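# Place the prescription vial upright in the gray tray

## Task

Get the prescription vial into the gray tray, standing upright (cap end up).

## Robot and tools

Robot: two seven-joint arms, left_arm and right_arm, each ending in a vacuum suction cup instead of fingers. The tracked point of each arm is its cup point, the middle of the cup rim when nothing touches it. The cup opens along that point's +z axis. About 3 cm behind the rim the tool body widens to roughly 5 cm from the axis, so leave side clearance. Large turns of the cup can swing an elbow, because the cup pose does not fix it.

Frames: the scene frame has its origin at table-top height, halfway between the nominal arm bases, with +x reaching out over the table, +z up, and left_arm on the +y side (this is not the image left). Calibrated bases in the scene frame: left_arm at (-0.022, +0.372, 0) m, right_arm at (-0.020, -0.272, 0) m, both almost unrotated. Each arm reports its pose, velocities and targets in its own base frame, and offsets run along that arm's base axes, with rotation about the Hand target position. Fixed cameras and the table use the scene frame.

execute_actions(actions, cameras): actions is a list of actions. Each action is a table of up to 15 rows, one row per 1/30 s step; a shorter table repeats its final row until step 15. Every row holds 14 numbers in [-1, 1]: left_arm dx, dy, dz, rx, ry, rz, left_gripper suction, then the same seven for right_arm and right_gripper. The six pose numbers are an offset, not a pose: they are measured from that arm's Hand target as it was when the action began, and every row in the action is counted from that same start, not from the row before. A new action or call starts from the updated Hand target, so sending the same offset again moves further. Scale: 1.0 is 0.6 m for dx, dy, dz and 180 degrees for rx, ry, rz, which form one rotation vector. Six zeros asks nothing new of an arm (but it re-requests the stored Hand target). Suction is a fraction of full vacuum (about 55 kPa); 0.05 or less means off. Each row sends suction, so repeat the last value for a tool you want unchanged. Images arrive only with an empty actions list or when cameras names them (["all"], a list of names, or []).

move(target, speed, blend, blocking, cameras): drives cup points in straight lines. target is either one 14-number row laid out as above, or a list of up to 15 such rows; every row is an offset from the same starting Hand targets, not from the previous row. speed is the path top speed in m/s, 0.002 to 0.5 (default 0.25), one value or one per target; turning is capped at twice that in rad/s and at 0.873 rad/s. blend (metres) rounds corners in a list; 0 stops at each point. The whole move is capped at 10 s. Paths ignore obstacles and the other arm. Faster motion lags and hits harder. blocking=false returns after about 0.5 s while motion continues. The result adds a move: line: done, off_target, moving, held or fault, plus limits such as paced (pose clipped) or held (steps withheld).

wait(seconds): 0 to 3600, lets the simulation run, returns early if a running move ends. stop(): brakes a running move. zoom_image(camera, region): camera is cam_head_left or cam_head_right, region [x0, y0, x1, y1] in image pixels from the top-left, each side at most 504. clear_fault(arm): left_arm or right_arm, clears a reported torque fault. finished_scene(scene): ends the current scene, given its number; irreversible.

Results: end_effector_position (m) and end_effector_quat_wxyz in the arm's base frame; Hand target (last commanded pose after clipping, the reference for the next offset); Tool commands; suction_measured (near 0 without a seal, up to about 0.15 below the command when sealed); part_present (turns 1 at 0.50, back to 0 below 0.45); joint positions, velocities ("within noise" means still), joint torques; flange force along the tool axes (noisy, "no reading" near singular poses); motor temperatures; step readings of positions during actions; MOTOR HOT, FAULT or OVER-TEMPERATURE lines.

Control notes: commanded orientation is clipped each step to within 32 degrees of the measured one. Cup points often stop a little short; send the remaining gap as a new offset. Joint speed caps are 1.39 rad/s for the four inner joints and 1.22 rad/s for the three wrist joints.

Gripping: turn suction on and press the 31 mm rim squarely onto a smooth flat face (e.g. a cap or lid top) so it seals all round; edges, holes or seams leak. Under vacuum the cup shortens, bringing the object up to about 13 mm nearer the tool. To release, set the object down on its support first, then switch suction off; the cup springs back and stays in contact for about 20 mm of retreat, so lift gently. A cup sealed on the table pins the tool until suction is off.

Avoid: arms are stiff, so a target even millimetres past a firm contact pushes hard; approach slowly and stop just at contact, and to end a push command a target back behind the cup point. Torque limits: 104.5 N m for the inner four joints, 51.3 N m for the wrist joints; exceeding one, or a joint straying over 5 degrees from plan, faults that arm until clear_fault. Keep the arms and held items apart. Never let objects leave the table, drop from height, or be released while moving; an item may be glass, so let it fall no more than a few centimetres. Holding loads or stretching out heats motors (warning at 60 °C, sagging fault at 75 °C). Loose objects may get nudged occasionally.

Cameras: cam_head_left and cam_head_right, 672x504, on one rigid bar on a stand behind the arms, looking down at the table; their calibration is given in the scene frame and may be off by a couple of degrees and millimetres.

Each tool is called after "Call:" as name([rows], argument=value, ...), one row to a line, values as JSON.

## Session

Call:
execute_actions(actions=[])

Scene clock: 0.00 s.
left_arm: end_effector_position=(+0.0513, -0.2027, +0.1636) suction_measured=0.00 part_present=0 end_effector_quat_wxyz=(-0.406, +0.038, +0.896, +0.177) | right_arm: end_effector_position=(+0.1832, -0.1827, +0.3390) suction_measured=0.00 part_present=0 end_effector_quat_wxyz=(-0.359, +0.904, -0.225, -0.054)
Joint positions: left_arm=[0.885 0.659 -0.1 2.053 0.324 1.345 -2.679] | right_arm=[1.088 0.299 -0.001 1.747 -0.383 1.737 0.661]
Joint velocities: within noise
Joint torques (N m): no reading
Motor temperatures (°C): left_arm=[36 31 30 32 42 46 45] | right_arm=[35 36 35 33 35 44 39]
Flange force (N): no reading
Hand target: left_arm +0.0513, -0.2027, +0.1636; -0.406, +0.038, +0.896, +0.177 | right_arm +0.1832, -0.1827, +0.3390; -0.359, +0.904, -0.225, -0.054
Tool commands: left_gripper/suction=+0.0 right_gripper/suction=+0.0

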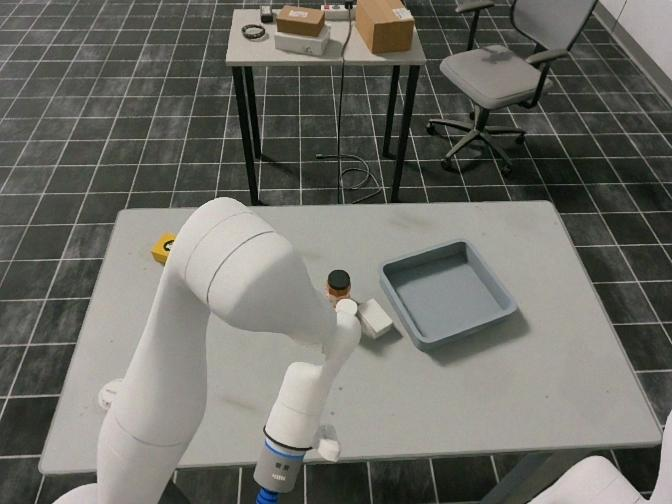

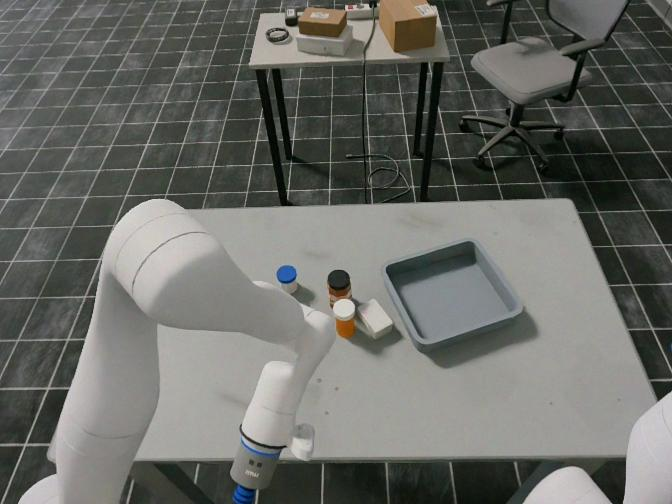

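Call:
move([
  [0.25,0.167,0.25,-0.064,-0.131,0,0,0.1,0.1,0,-0.118,0.011,0,0],
  [0.333,0.667,0.333,-0.128,-0.262,0,0,0.278,0.305,-0.067,-0.236,0.0225,0,0],
], blend=[0.05,0], cameras=["all"])

Scene clock: 29.70 s.
left_arm: end_effector_position=(+0.2511, +0.1975, +0.3634) suction_measured=0.00 part_present=0 end_effector_quat_wxyz=(+0.000, +0.043, +0.999, +0.000) | right_arm: end_effector_position=(+0.3500, +0.0003, +0.2988) suction_measured=0.00 part_present=0 end_effector_quat_wxyz=(+0.001, +0.970, -0.242, +0.000)
Joint positions: left_arm=[0.078 0.068 -0.868 1.733 0.052 1.366 -4.027] | right_arm=[0.327 0.169 -0.466 1.824 0.085 1.169 -0.656]
Joint torques (N m): left_arm=[1.48 -6.01 -0.97 -6.25 0.17 0.19 -0.24] | right_arm=[-0.7 -8.96 -0.38 -6.01 -0.19 -0.23 0.14]
Flange force (N): left_arm=[-1.3 3.0 -1.3] | right_arm=[1.6 0.1 -1.9]
Hand target: left_arm +0.2511, +0.1975, +0.3634; +0.000, +0.043, +0.999, +0.000 | right_arm +0.3500, +0.0003, +0.2988; +0.001, +0.970, -0.242, +0.000
Off the commanded pose: left_arm 0.000 m, 0 deg | right_arm 0.000 m, 0 deg.
move: done

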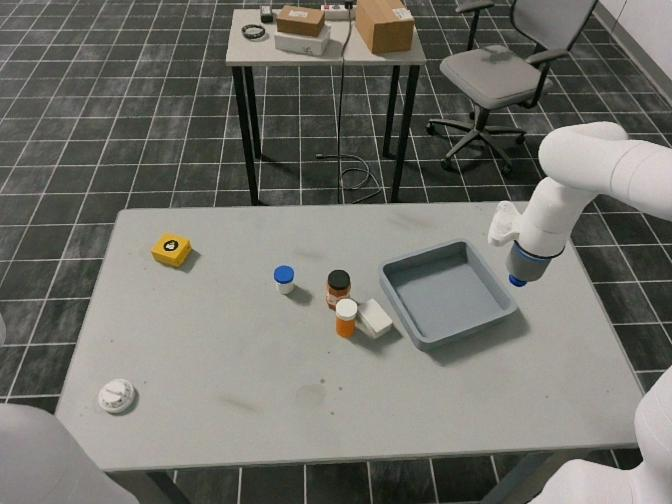

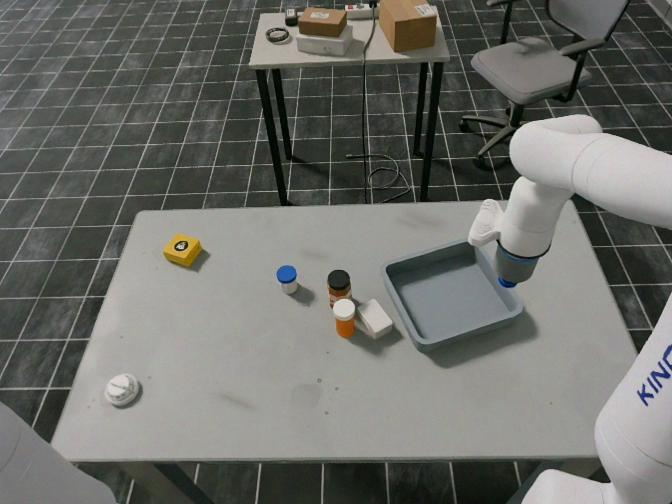

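Call:
zoom_image(camera="cam_head_left", region=[290, 250, 410, 350])

Call:
zoom_image(camera="cam_head_right", region=[290, 250, 410, 350])

Scaled by 4.200 from the camera's image (finer frame: 960x720).

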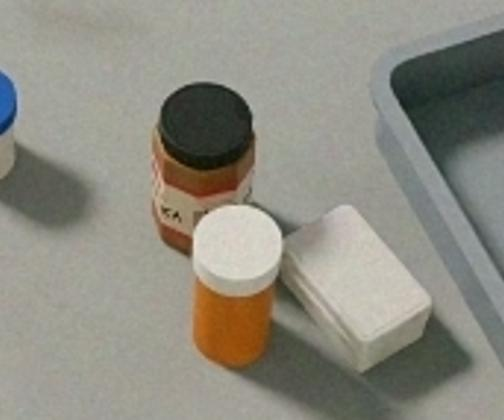

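Scaled by 4.200 from the camera's image (finer frame: 960x720).

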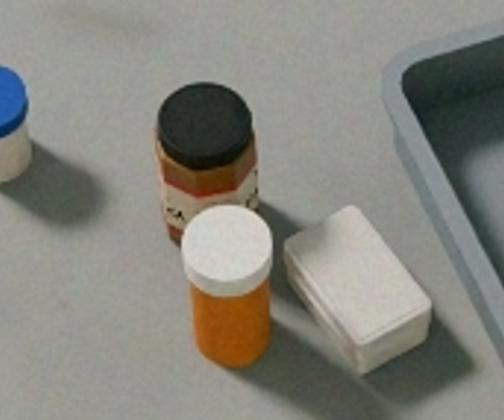

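Call:
move([
  [0,0,0,0,0,0,0,0.145,0.4617,-0.2147,0,0,0,1],
  [0,0,0,0,0,0,0,0.145,0.4617,-0.328,0,0,0,1],
], speed=[0.25,0.06], cameras=["all"])

Call:
zoom_image(camera="cam_head_left", region=[260, 220, 440, 370])

Call:
zoom_image(camera="cam_head_right", region=[260, 220, 440, 370])

Scene clock: 52.30 s.
left_arm: end_effector_position=(+0.2511, +0.1975, +0.3634) suction_measured=0.00 part_present=0 end_effector_quat_wxyz=(+0.000, +0.043, +0.999, +0.000) | right_arm: end_effector_position=(+0.4369, +0.2773, +0.1020) suction_measured=0.00 part_present=0 end_effector_quat_wxyz=(+0.001, +0.970, -0.242, +0.000)
Joint positions: left_arm=[0.078 0.068 -0.868 1.733 0.052 1.366 -4.027] | right_arm=[-0.343 0.793 -0.456 1.556 0.416 0.893 -1.434]
Joint torques (N m): left_arm=[1.46 -6.07 -0.97 -6.17 0.16 0.21 -0.22] | right_arm=[-0.69 -17.71 -2.02 -4.59 -0.2 -0.19 0.13]
Flange force (N): left_arm=[-1.6 3.3 -1.4] | right_arm=[2.2 -1.5 -0.3]
Hand target: left_arm +0.2511, +0.1975, +0.3634; +0.000, +0.043, +0.999, +0.000 | right_arm +0.4369, +0.2773, +0.1020; +0.001, +0.970, -0.242, +0.000
Off the commanded pose: left_arm 0.000 m, 0 deg | right_arm 0.000 m, 0 deg.
move: done

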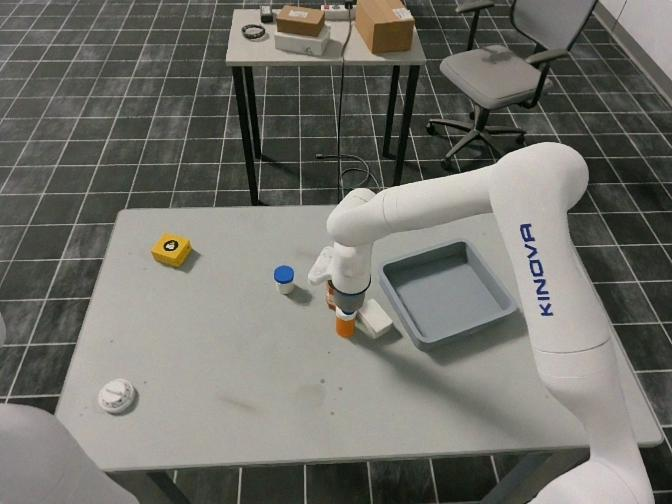

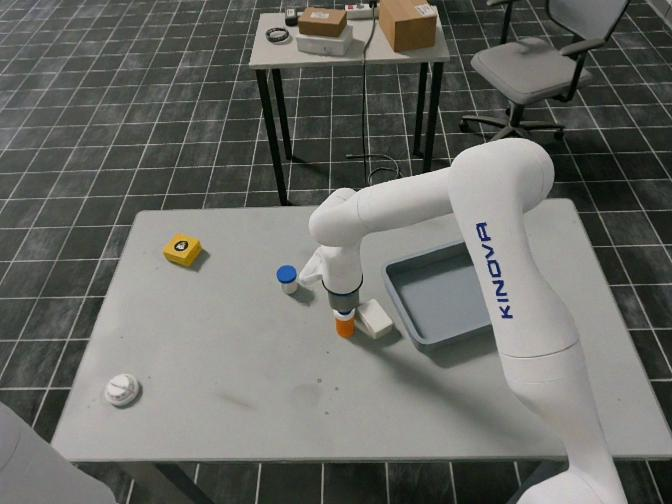

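Scaled by 2.800 from the camera's image (finer frame: 960x720).

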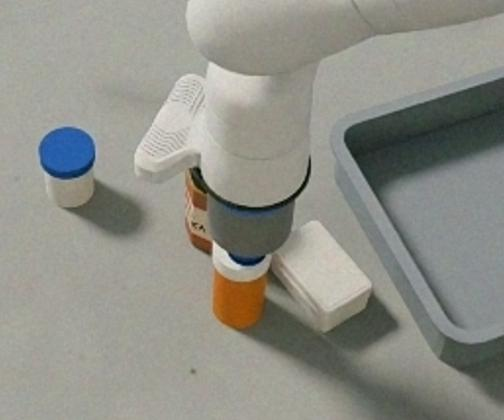

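Scaled by 2.800 from the camera's image (finer frame: 960x720).

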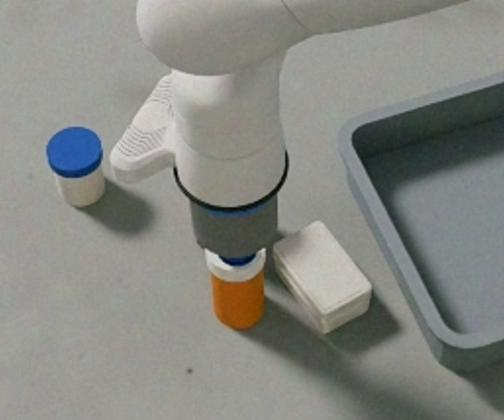

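Call:
move(target=[0,0,0,0,0,0,0,0,0,-0.0133,0,0,0,1], speed=0.04)

Call:
zoom_image(camera="cam_head_right", region=[300, 250, 400, 350])

Scene clock: 61.37 s.
left_arm: end_effector_position=(+0.2511, +0.1975, +0.3634) suction_measured=0.00 part_present=0 end_effector_quat_wxyz=(+0.000, +0.043, +0.999, +0.000) | right_arm: end_effector_position=(+0.4369, +0.2773, +0.0940) suction_measured=0.00 part_present=0 end_effector_quat_wxyz=(+0.001, +0.970, -0.242, +0.000)
Joint positions: left_arm=[0.078 0.068 -0.868 1.733 0.052 1.366 -4.027] | right_arm=[-0.346 0.805 -0.451 1.562 0.423 0.876 -1.44]
Joint torques (N m): left_arm=[1.51 -6.11 -1.01 -6.22 0.18 0.14 -0.24] | right_arm=[-0.76 -17.73 -2.04 -4.43 -0.21 -0.23 0.12]
Flange force (N): left_arm=[-1.6 3.2 -1.4] | right_arm=[2.4 -1.7 -0.5]
Hand target: left_arm +0.2511, +0.1975, +0.3634; +0.000, +0.043, +0.999, +0.000 | right_arm +0.4369, +0.2773, +0.0940; +0.001, +0.970, -0.242, +0.000
Off the commanded pose: left_arm 0.000 m, 0 deg | right_arm 0.000 m, 0 deg.
move: done

Scaled by 5.040 from the camera's image (finer frame: 960x720).
This view is cut from an older image: the scene may have changed since it was taken.

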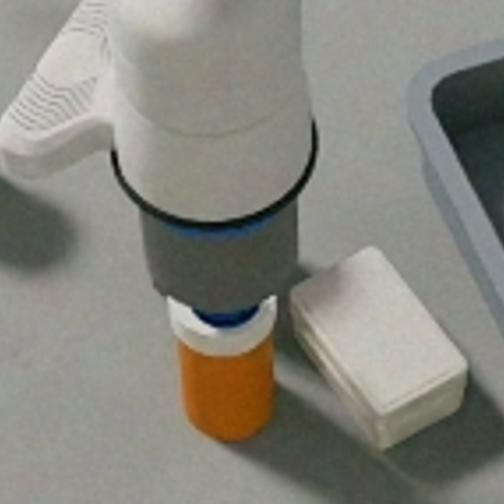

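Call:
move(target=[0,0,0,0,0,0,0,0,0,-0.012,0,0,0,1], speed=0.04, cameras=["all"])

Call:
zoom_image(camera="cam_head_right", region=[300, 250, 400, 350])

Call:
zoom_image(camera="cam_head_left", region=[300, 250, 400, 350])

Scene clock: 67.40 s.
left_arm: end_effector_position=(+0.2511, +0.1975, +0.3634) suction_measured=0.00 part_present=0 end_effector_quat_wxyz=(+0.000, +0.043, +0.999, +0.000) | right_arm: end_effector_position=(+0.4369, +0.2773, +0.0868) suction_measured=0.00 part_present=0 end_effector_quat_wxyz=(+0.001, +0.970, -0.242, +0.000)
Joint positions: left_arm=[0.078 0.068 -0.868 1.733 0.052 1.366 -4.027] | right_arm=[-0.349 0.816 -0.446 1.566 0.429 0.86 -1.445]
Joint torques (N m): left_arm=[1.44 -6.08 -0.94 -6.2 0.17 0.2 -0.23] | right_arm=[-0.8 -17.36 -1.89 -4.34 -0.16 -0.29 0.13]
Flange force (N): left_arm=[-1.6 3.2 -1.3] | right_arm=[2.2 -1.1 -1.4]
Hand target: left_arm +0.2511, +0.1975, +0.3634; +0.000, +0.043, +0.999, +0.000 | right_arm +0.4369, +0.2773, +0.0868; +0.001, +0.970, -0.242, +0.000
Off the commanded pose: left_arm 0.000 m, 0 deg | right_arm 0.000 m, 0 deg.
move: done

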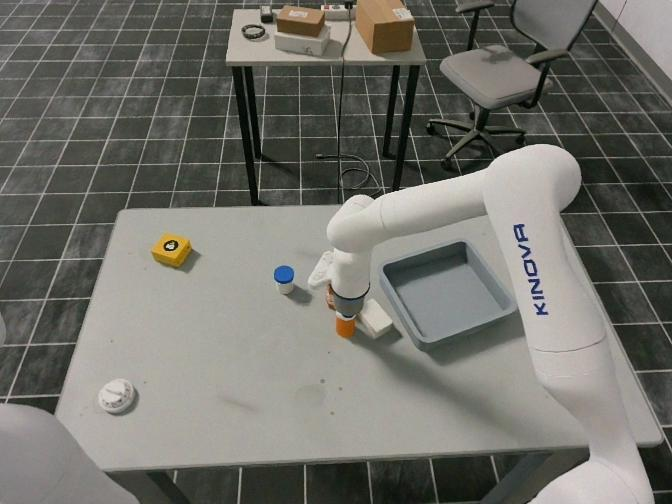

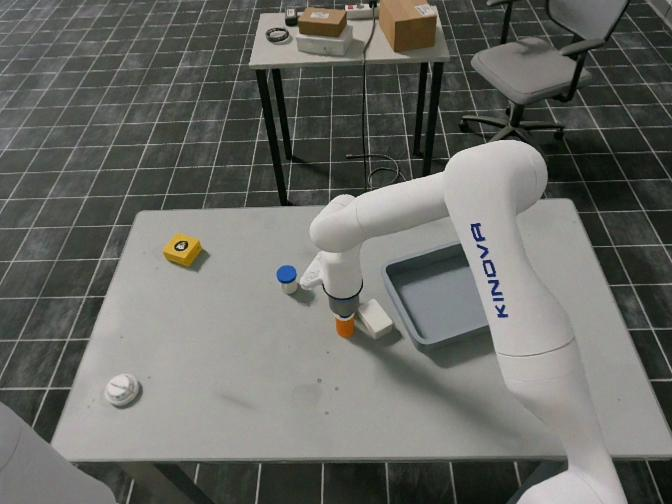

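Scaled by 5.040 from the camera's image (finer frame: 960x720).

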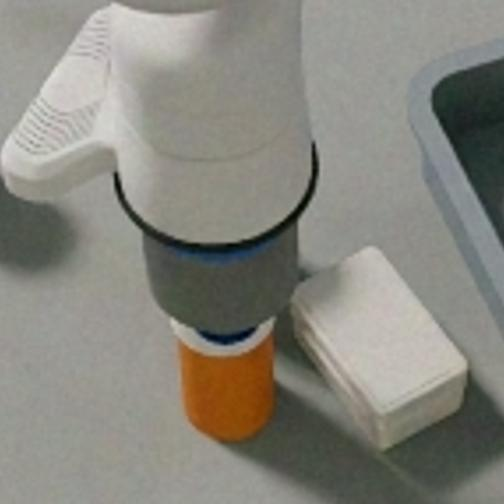

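Scaled by 5.040 from the camera's image (finer frame: 960x720).

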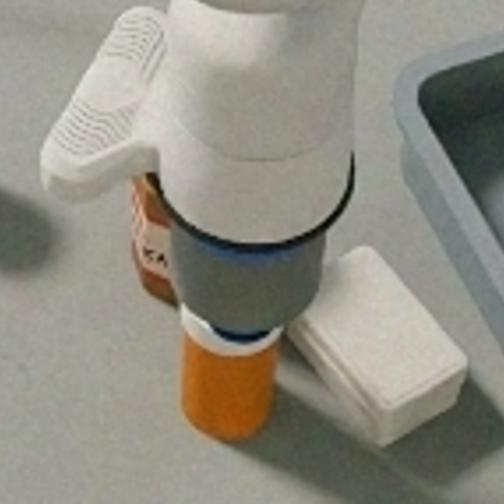

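Call:
move([
  [0,0,0,0,0,0,0,0,0,0.033,0,0,0,1],
  [0,0,0,0,0,0,0,0.0233,0.004,0.033,0,0,0,1],
  [0,0,0,0,0,0,0,0.0233,0.004,0.007,0,0,0,1],
], speed=[0.1,0.1,0.04], cameras=["all"])

Call:
zoom_image(camera="cam_head_right", region=[300, 250, 400, 350])

Call:
zoom_image(camera="cam_head_left", region=[300, 250, 400, 350])

Scene clock: 91.70 s.
left_arm: end_effector_position=(+0.2511, +0.1975, +0.3634) suction_measured=0.00 part_present=0 end_effector_quat_wxyz=(+0.000, +0.043, +0.999, +0.000) | right_arm: end_effector_position=(+0.4509, +0.2797, +0.0910) suction_measured=0.00 part_present=0 end_effector_quat_wxyz=(+0.001, +0.970, -0.242, +0.000)
Joint positions: left_arm=[0.078 0.068 -0.868 1.733 0.052 1.366 -4.027] | right_arm=[-0.343 0.832 -0.448 1.512 0.424 0.898 -1.42]
Joint torques (N m): left_arm=[1.46 -6.11 -0.98 -6.26 0.16 0.18 -0.24] | right_arm=[-0.71 -18.27 -2.02 -4.5 -0.14 -0.23 0.08]
Flange force (N): left_arm=[-1.6 3.1 -1.2] | right_arm=[2.6 -2.0 -0.4]
Hand target: left_arm +0.2511, +0.1975, +0.3634; +0.000, +0.043, +0.999, +0.000 | right_arm +0.4509, +0.2797, +0.0910; +0.001, +0.970, -0.242, +0.000
Off the commanded pose: left_arm 0.000 m, 0 deg | right_arm 0.000 m, 0 deg.
move: done

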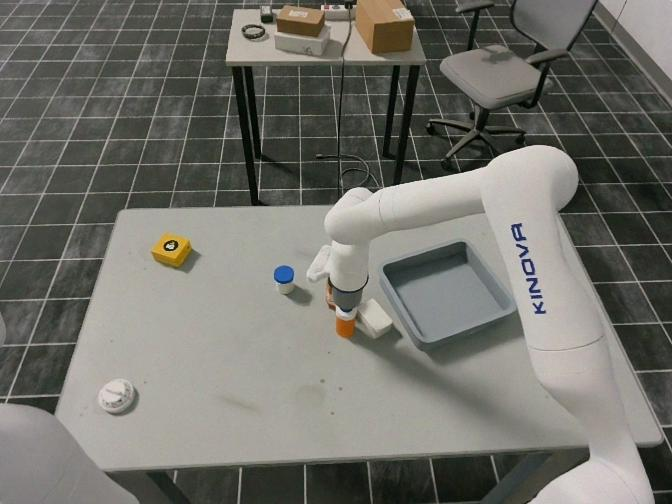

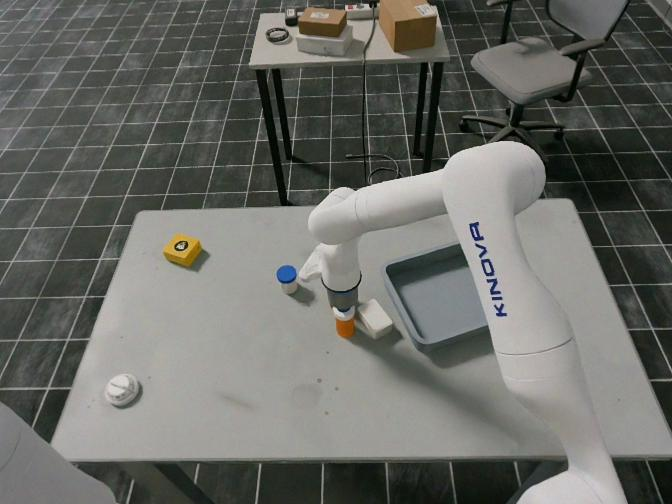

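Scaled by 5.040 from the camera's image (finer frame: 960x720).

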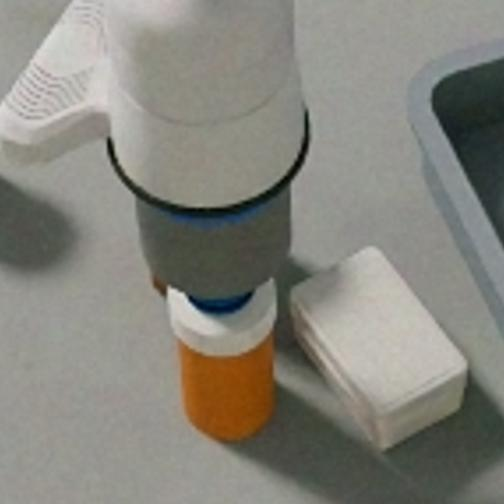

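Scaled by 5.040 from the camera's image (finer frame: 960x720).

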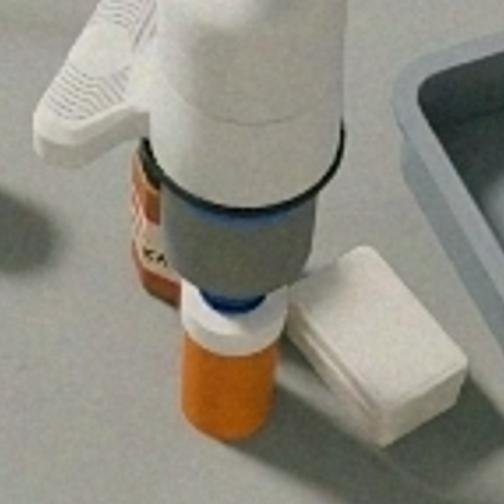

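Call:
move([
  [0,0,0,0,0,0,0,0,0,-0.012,0,0,0,1],
], speed=0.03, cameras=["all"])

Call:
zoom_image(camera="cam_head_right", region=[300, 250, 400, 350])

Scene clock: 100.97 s.
left_arm: end_effector_position=(+0.2511, +0.1975, +0.3634) suction_measured=0.00 part_present=0 end_effector_quat_wxyz=(+0.000, +0.043, +0.999, +0.000) | right_arm: end_effector_position=(+0.4509, +0.2797, +0.0838) suction_measured=0.45 part_present=0 end_effector_quat_wxyz=(+0.001, +0.970, -0.242, +0.000)
Joint positions: left_arm=[0.078 0.068 -0.868 1.733 0.052 1.366 -4.027] | right_arm=[-0.345 0.843 -0.444 1.516 0.43 0.883 -1.424]
Joint torques (N m): left_arm=[1.48 -6.07 -0.93 -6.24 0.16 0.19 -0.25] | right_arm=[-0.71 -18.62 -2.12 -4.6 -0.22 -0.2 0.08]
Flange force (N): left_arm=[-1.5 3.2 -1.3] | right_arm=[2.4 -1.7 0.4]
Hand target: left_arm +0.2511, +0.1975, +0.3634; +0.000, +0.043, +0.999, +0.000 | right_arm +0.4509, +0.2797, +0.0838; +0.001, +0.970, -0.242, +0.000
Off the commanded pose: left_arm 0.000 m, 0 deg | right_arm 0.000 m, 0 deg.
move: done

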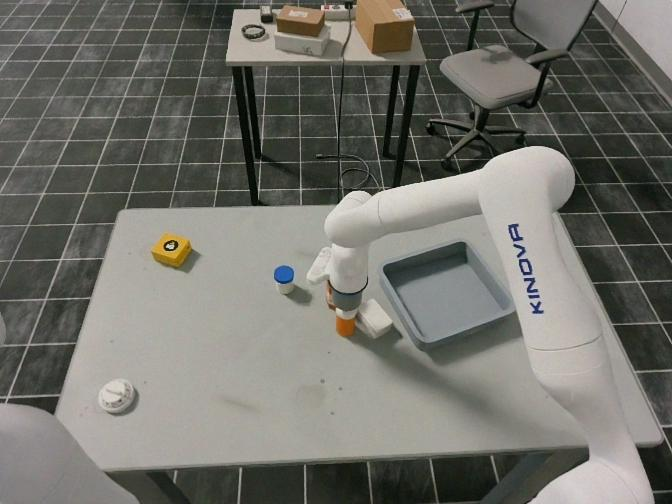

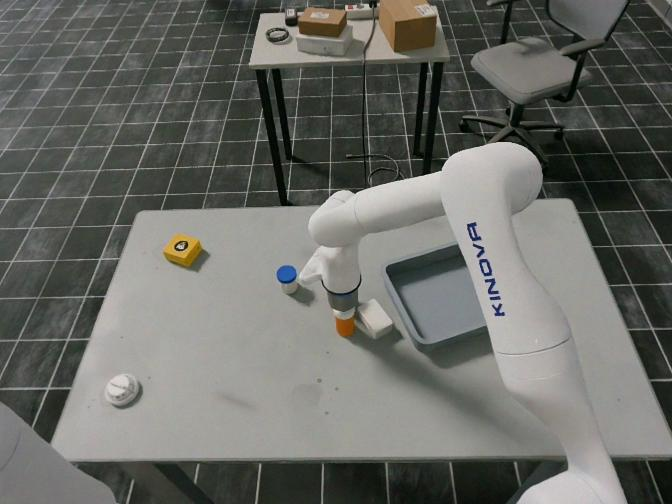

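Scaled by 5.040 from the camera's image (finer frame: 960x720).

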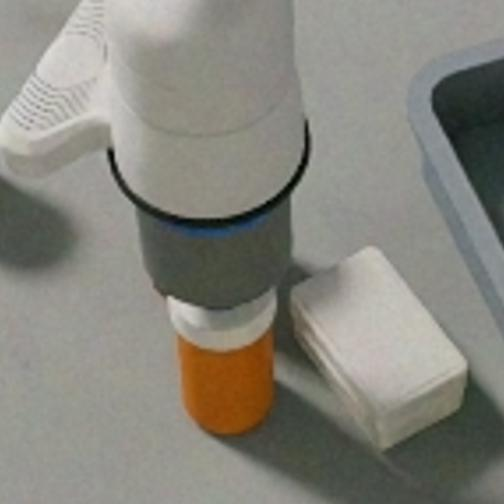

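Call:
move([
  [0,0,0,0,0,0,0,0,0,0.2,0,0,0,1],
  [0,0,0,0,0,0,0,0.098,-0.4178,0.2,0,0,0,1],
  [0,0,0,0,0,0,0,0.098,-0.4178,0.025,0,0,0,1],
], speed=[0.1,0.2,0.1], blend=[0.03,0.02,0], cameras=["all"])

Call:
zoom_image(camera="cam_head_right", region=[370, 200, 550, 380])

Call:
zoom_image(camera="cam_head_left", region=[370, 200, 550, 380])

Scene clock: 114.33 s.
left_arm: end_effector_position=(+0.2511, +0.1975, +0.3634) suction_measured=0.00 part_present=0 end_effector_quat_wxyz=(+0.000, +0.043, +0.999, +0.000) | right_arm: end_effector_position=(+0.5097, +0.0290, +0.0988) suction_measured=0.98 part_present=1 end_effector_quat_wxyz=(+0.001, +0.970, -0.242, +0.000)
Joint positions: left_arm=[0.078 0.068 -0.868 1.733 0.052 1.366 -4.027] | right_arm=[0.157 0.782 -0.436 1.587 0.405 0.865 -0.923]
Joint torques (N m): left_arm=[1.51 -6.06 -0.94 -6.24 0.17 0.18 -0.24] | right_arm=[-0.66 -17.92 -1.9 -4.53 -0.18 -0.22 0.12]
Flange force (N): left_arm=[-1.4 3.2 -1.3] | right_arm=[3.2 -0.6 0.3]
Hand target: left_arm +0.2511, +0.1975, +0.3634; +0.000, +0.043, +0.999, +0.000 | right_arm +0.5097, +0.0290, +0.0988; +0.001, +0.970, -0.242, +0.000
Off the commanded pose: left_arm 0.000 m, 0 deg | right_arm 0.000 m, 0 deg.
move: done

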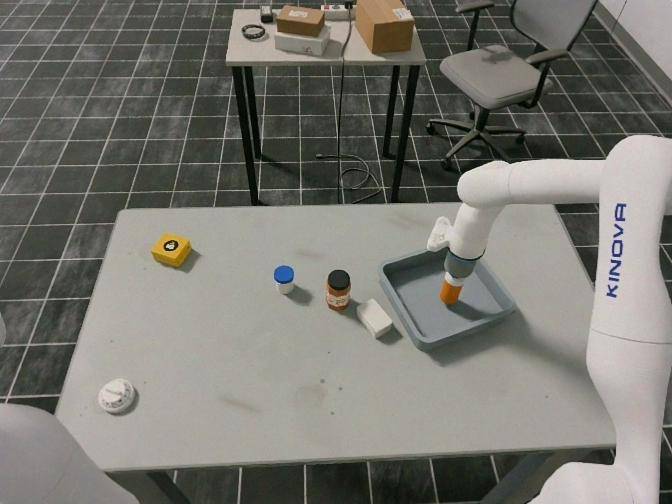

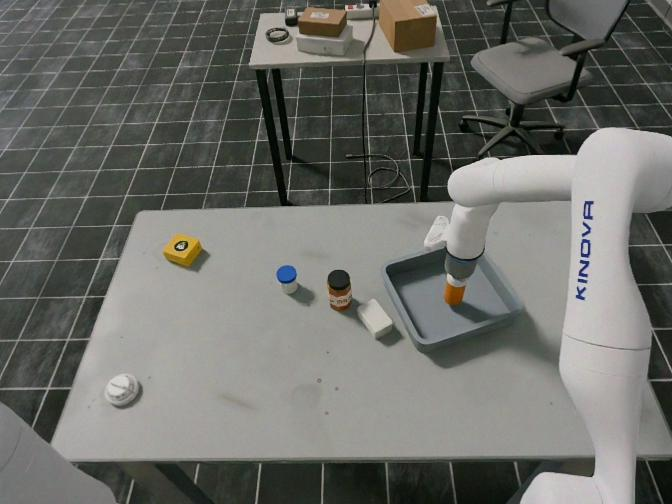

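Scaled by 2.800 from the camera's image (finer frame: 960x720).

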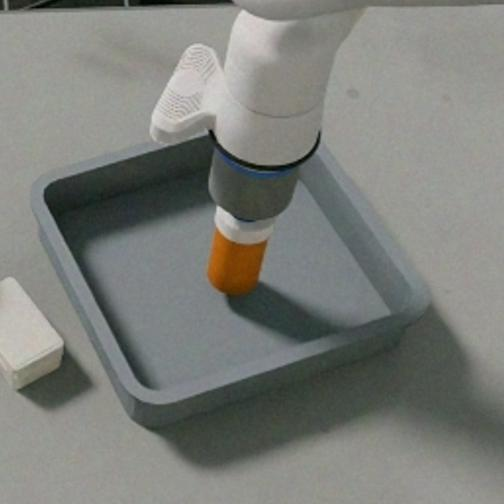

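Scaled by 2.800 from the camera's image (finer frame: 960x720).

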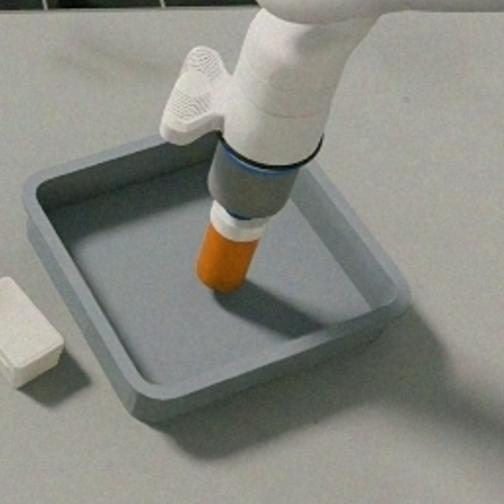

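Call:
move(target=[0,0,0,0,0,0,0,0,0,-0.015,0,0,0,1], speed=0.03)

Call:
move(target=[0,0,0,0,0,0,0,0,0,-0.0066,0,0,0,1], speed=0.03, cameras=["all"])

Call:
zoom_image(camera="cam_head_right", region=[420, 250, 500, 330])

Scene clock: 118.53 s.
left_arm: end_effector_position=(+0.2511, +0.1975, +0.3634) suction_measured=0.00 part_present=0 end_effector_quat_wxyz=(+0.000, +0.043, +0.999, +0.000) | right_arm: end_effector_position=(+0.5097, +0.0290, +0.0898) suction_measured=1.00 part_present=1 end_effector_quat_wxyz=(+0.001, +0.970, -0.242, +0.000)
Joint positions: left_arm=[0.078 0.068 -0.868 1.733 0.052 1.366 -4.027] | right_arm=[0.153 0.796 -0.43 1.593 0.413 0.845 -0.929]
Joint torques (N m): left_arm=[1.45 -6.15 -0.93 -6.21 0.2 0.17 -0.23] | right_arm=[-0.73 -17.81 -1.99 -4.43 -0.19 -0.2 0.09]
Flange force (N): left_arm=[-1.7 3.4 -1.3] | right_arm=[3.0 -0.3 0.1]
Hand target: left_arm +0.2511, +0.1975, +0.3634; +0.000, +0.043, +0.999, +0.000 | right_arm +0.5097, +0.0290, +0.0898; +0.001, +0.970, -0.242, +0.000
Off the commanded pose: left_arm 0.000 m, 0 deg | right_arm 0.000 m, 0 deg.
move: done

Scene clock: 119.03 s.
left_arm: end_effector_position=(+0.2511, +0.1975, +0.3634) suction_measured=0.00 part_present=0 end_effector_quat_wxyz=(+0.000, +0.043, +0.999, +0.000) | right_arm: end_effector_position=(+0.5097, +0.0290, +0.0859) suction_measured=0.99 part_present=1 end_effector_quat_wxyz=(+0.001, +0.970, -0.242, +0.000)
Joint positions: left_arm=[0.078 0.068 -0.868 1.733 0.052 1.366 -4.027] | right_arm=[0.152 0.802 -0.427 1.596 0.416 0.836 -0.932]
Joint torques (N m): left_arm=[1.53 -6.05 -0.9 -6.27 0.21 0.19 -0.24] | right_arm=[-0.71 -17.88 -1.96 -4.43 -0.19 -0.17 0.11]
Flange force (N): left_arm=[-1.3 3.2 -1.2] | right_arm=[2.8 -0.2 0.3]
Hand target: left_arm +0.2511, +0.1975, +0.3634; +0.000, +0.043, +0.999, +0.000 | right_arm +0.5097, +0.0290, +0.0859; +0.001, +0.970, -0.242, +0.000
Off the commanded pose: left_arm 0.000 m, 0 deg | right_arm 0.000 m, 0 deg.
move: done

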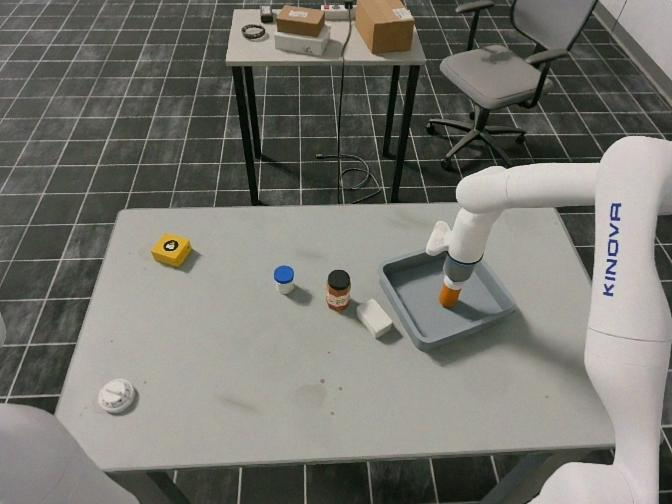

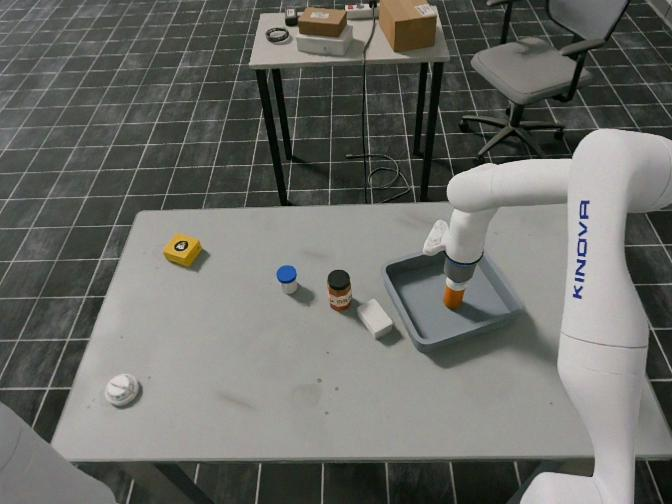

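Scaled by 6.300 from the camera's image (finer frame: 960x720).

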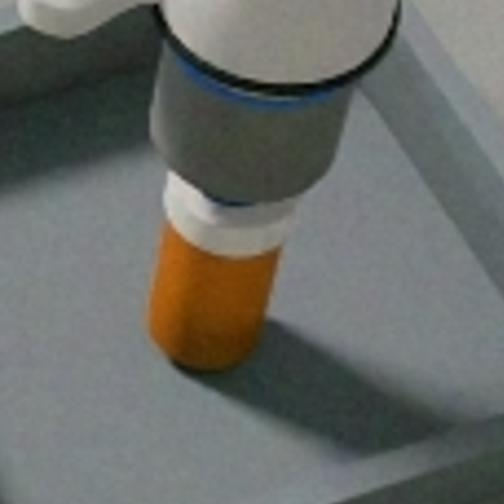

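Call:
move(target=[0,0,0,0,0,0,0,0,0,-0.0075,0,0,0,1], speed=0.03)

Call:
move(target=[0,0,0,0,0,0,0,0,0,-0.0058,0,0,0,1], speed=0.03, cameras=["all"])

Call:
zoom_image(camera="cam_head_right", region=[420, 250, 500, 330])

Scene clock: 124.57 s.
left_arm: end_effector_position=(+0.2511, +0.1975, +0.3634) suction_measured=0.00 part_present=0 end_effector_quat_wxyz=(+0.000, +0.043, +0.999, +0.000) | right_arm: end_effector_position=(+0.5097, +0.0290, +0.0814) suction_measured=0.99 part_present=1 end_effector_quat_wxyz=(+0.001, +0.970, -0.242, +0.000)
Joint positions: left_arm=[0.078 0.068 -0.868 1.733 0.052 1.366 -4.027] | right_arm=[0.15 0.81 -0.424 1.598 0.42 0.827 -0.935]
Joint torques (N m): left_arm=[1.47 -6 -0.98 -6.23 0.18 0.19 -0.21] | right_arm=[-0.7 -17.93 -1.9 -4.29 -0.23 -0.18 0.11]
Flange force (N): left_arm=[-1.3 3.1 -1.3] | right_arm=[3.1 -0.4 0.3]
Hand target: left_arm +0.2511, +0.1975, +0.3634; +0.000, +0.043, +0.999, +0.000 | right_arm +0.5097, +0.0290, +0.0813; +0.001, +0.970, -0.242, +0.000
Off the commanded pose: left_arm 0.000 m, 0 deg | right_arm 0.000 m, 0 deg.
move: done

Scene clock: 125.07 s.
left_arm: end_effector_position=(+0.2511, +0.1975, +0.3634) suction_measured=0.00 part_present=0 end_effector_quat_wxyz=(+0.000, +0.043, +0.999, +0.000) | right_arm: end_effector_position=(+0.5097, +0.0290, +0.0779) suction_measured=0.98 part_present=1 end_effector_quat_wxyz=(+0.001, +0.970, -0.242, +0.000)
Joint positions: left_arm=[0.078 0.068 -0.868 1.733 0.052 1.366 -4.027] | right_arm=[0.148 0.815 -0.421 1.6 0.423 0.819 -0.937]
Joint torques (N m): left_arm=[1.43 -6.06 -0.96 -6.27 0.16 0.14 -0.25] | right_arm=[-0.96 -1.08 0.84 1.4 -0.02 -1.07 0.1]
Flange force (N): left_arm=[-1.4 3.0 -1.3] | right_arm=[0.3 2.0 -34.9]
Hand target: left_arm +0.2511, +0.1975, +0.3634; +0.000, +0.043, +0.999, +0.000 | right_arm +0.5097, +0.0290, +0.0779; +0.001, +0.970, -0.242, +0.000
Off the commanded pose: left_arm 0.000 m, 0 deg | right_arm 0.000 m, 0 deg.
move: done

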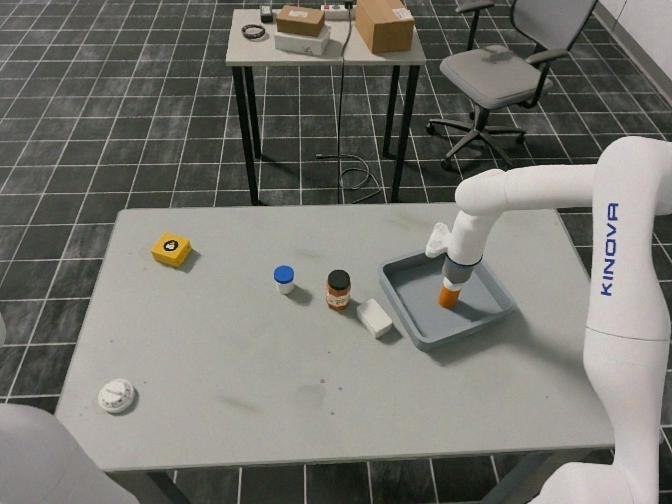

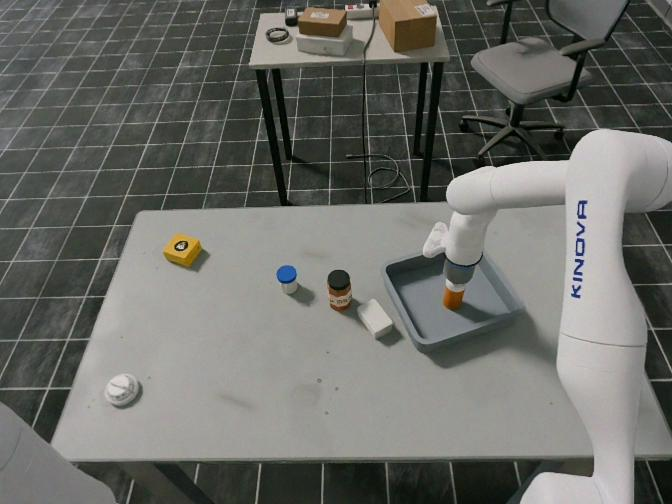

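Scaled by 6.300 from the camera's image (finer frame: 960x720).

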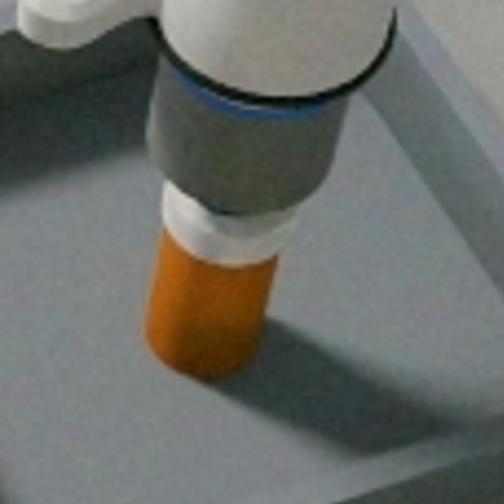

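Call:
move(target=[0,0,0,0,0,0,0,0,0,0.003,0,0,0,0], speed=0.03)

Call:
move(target=[0,0,0,0,0,0,0,0,0,0.17,0,0,0,0], speed=0.06, cameras=["all"])

Scene clock: 131.27 s.
left_arm: end_effector_position=(+0.2511, +0.1975, +0.3634) suction_measured=0.00 part_present=0 end_effector_quat_wxyz=(+0.000, +0.043, +0.999, +0.000) | right_arm: end_effector_position=(+0.5097, +0.0290, +0.0797) suction_measured=0.00 part_present=0 end_effector_quat_wxyz=(+0.001, +0.970, -0.242, +0.000)
Joint positions: left_arm=[0.078 0.068 -0.868 1.733 0.052 1.366 -4.027] | right_arm=[0.149 0.813 -0.422 1.599 0.422 0.823 -0.936]
Joint torques (N m): left_arm=[1.47 -6.05 -0.97 -6.26 0.21 0.16 -0.24] | right_arm=[-0.84 -12.22 -1.02 -2.32 -0.2 -0.45 0.15]
Flange force (N): left_arm=[-1.3 3.0 -1.3] | right_arm=[2.1 0.4 -11.5]
Hand target: left_arm +0.2511, +0.1975, +0.3634; +0.000, +0.043, +0.999, +0.000 | right_arm +0.5097, +0.0290, +0.0797; +0.001, +0.970, -0.242, +0.000
Off the commanded pose: left_arm 0.000 m, 0 deg | right_arm 0.000 m, 0 deg.
move: done

Scene clock: 133.27 s.
left_arm: end_effector_position=(+0.2511, +0.1975, +0.3634) suction_measured=0.00 part_present=0 end_effector_quat_wxyz=(+0.000, +0.043, +0.999, +0.000) | right_arm: end_effector_position=(+0.5097, +0.0290, +0.1817) suction_measured=0.00 part_present=0 end_effector_quat_wxyz=(+0.001, +0.970, -0.242, +0.000)
Joint positions: left_arm=[0.078 0.068 -0.868 1.733 0.052 1.366 -4.027] | right_arm=[0.183 0.664 -0.483 1.503 0.337 1.059 -0.867]
Joint torques (N m): left_arm=[1.52 -6.09 -0.97 -6.26 0.15 0.17 -0.23] | right_arm=[-0.68 -16.69 -1.76 -5.34 -0.19 -0.22 0.12]
Flange force (N): left_arm=[-1.5 3.3 -1.2] | right_arm=[2.7 -0.4 -0.9]
Hand target: left_arm +0.2511, +0.1975, +0.3634; +0.000, +0.043, +0.999, +0.000 | right_arm +0.5097, +0.0290, +0.1817; +0.001, +0.970, -0.242, +0.000
Off the commanded pose: left_arm 0.000 m, 0 deg | right_arm 0.000 m, 0 deg.
move: done

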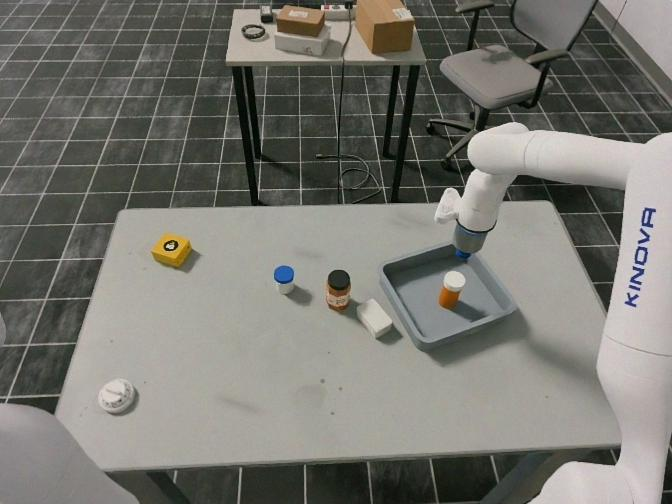

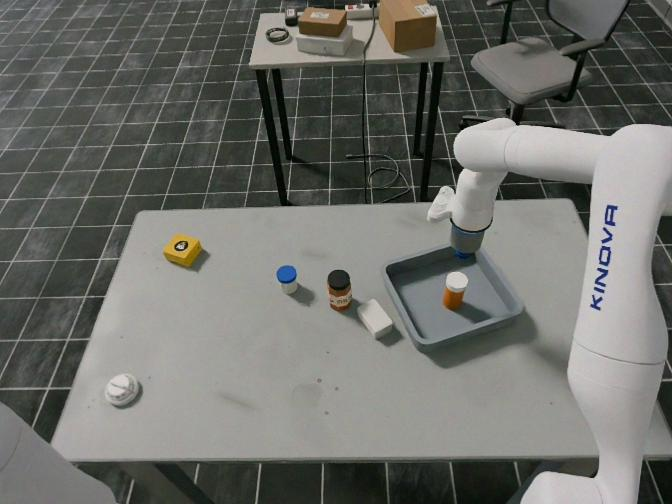

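Call:
finished_scene(scene=1)

The scene is finished: the task was done.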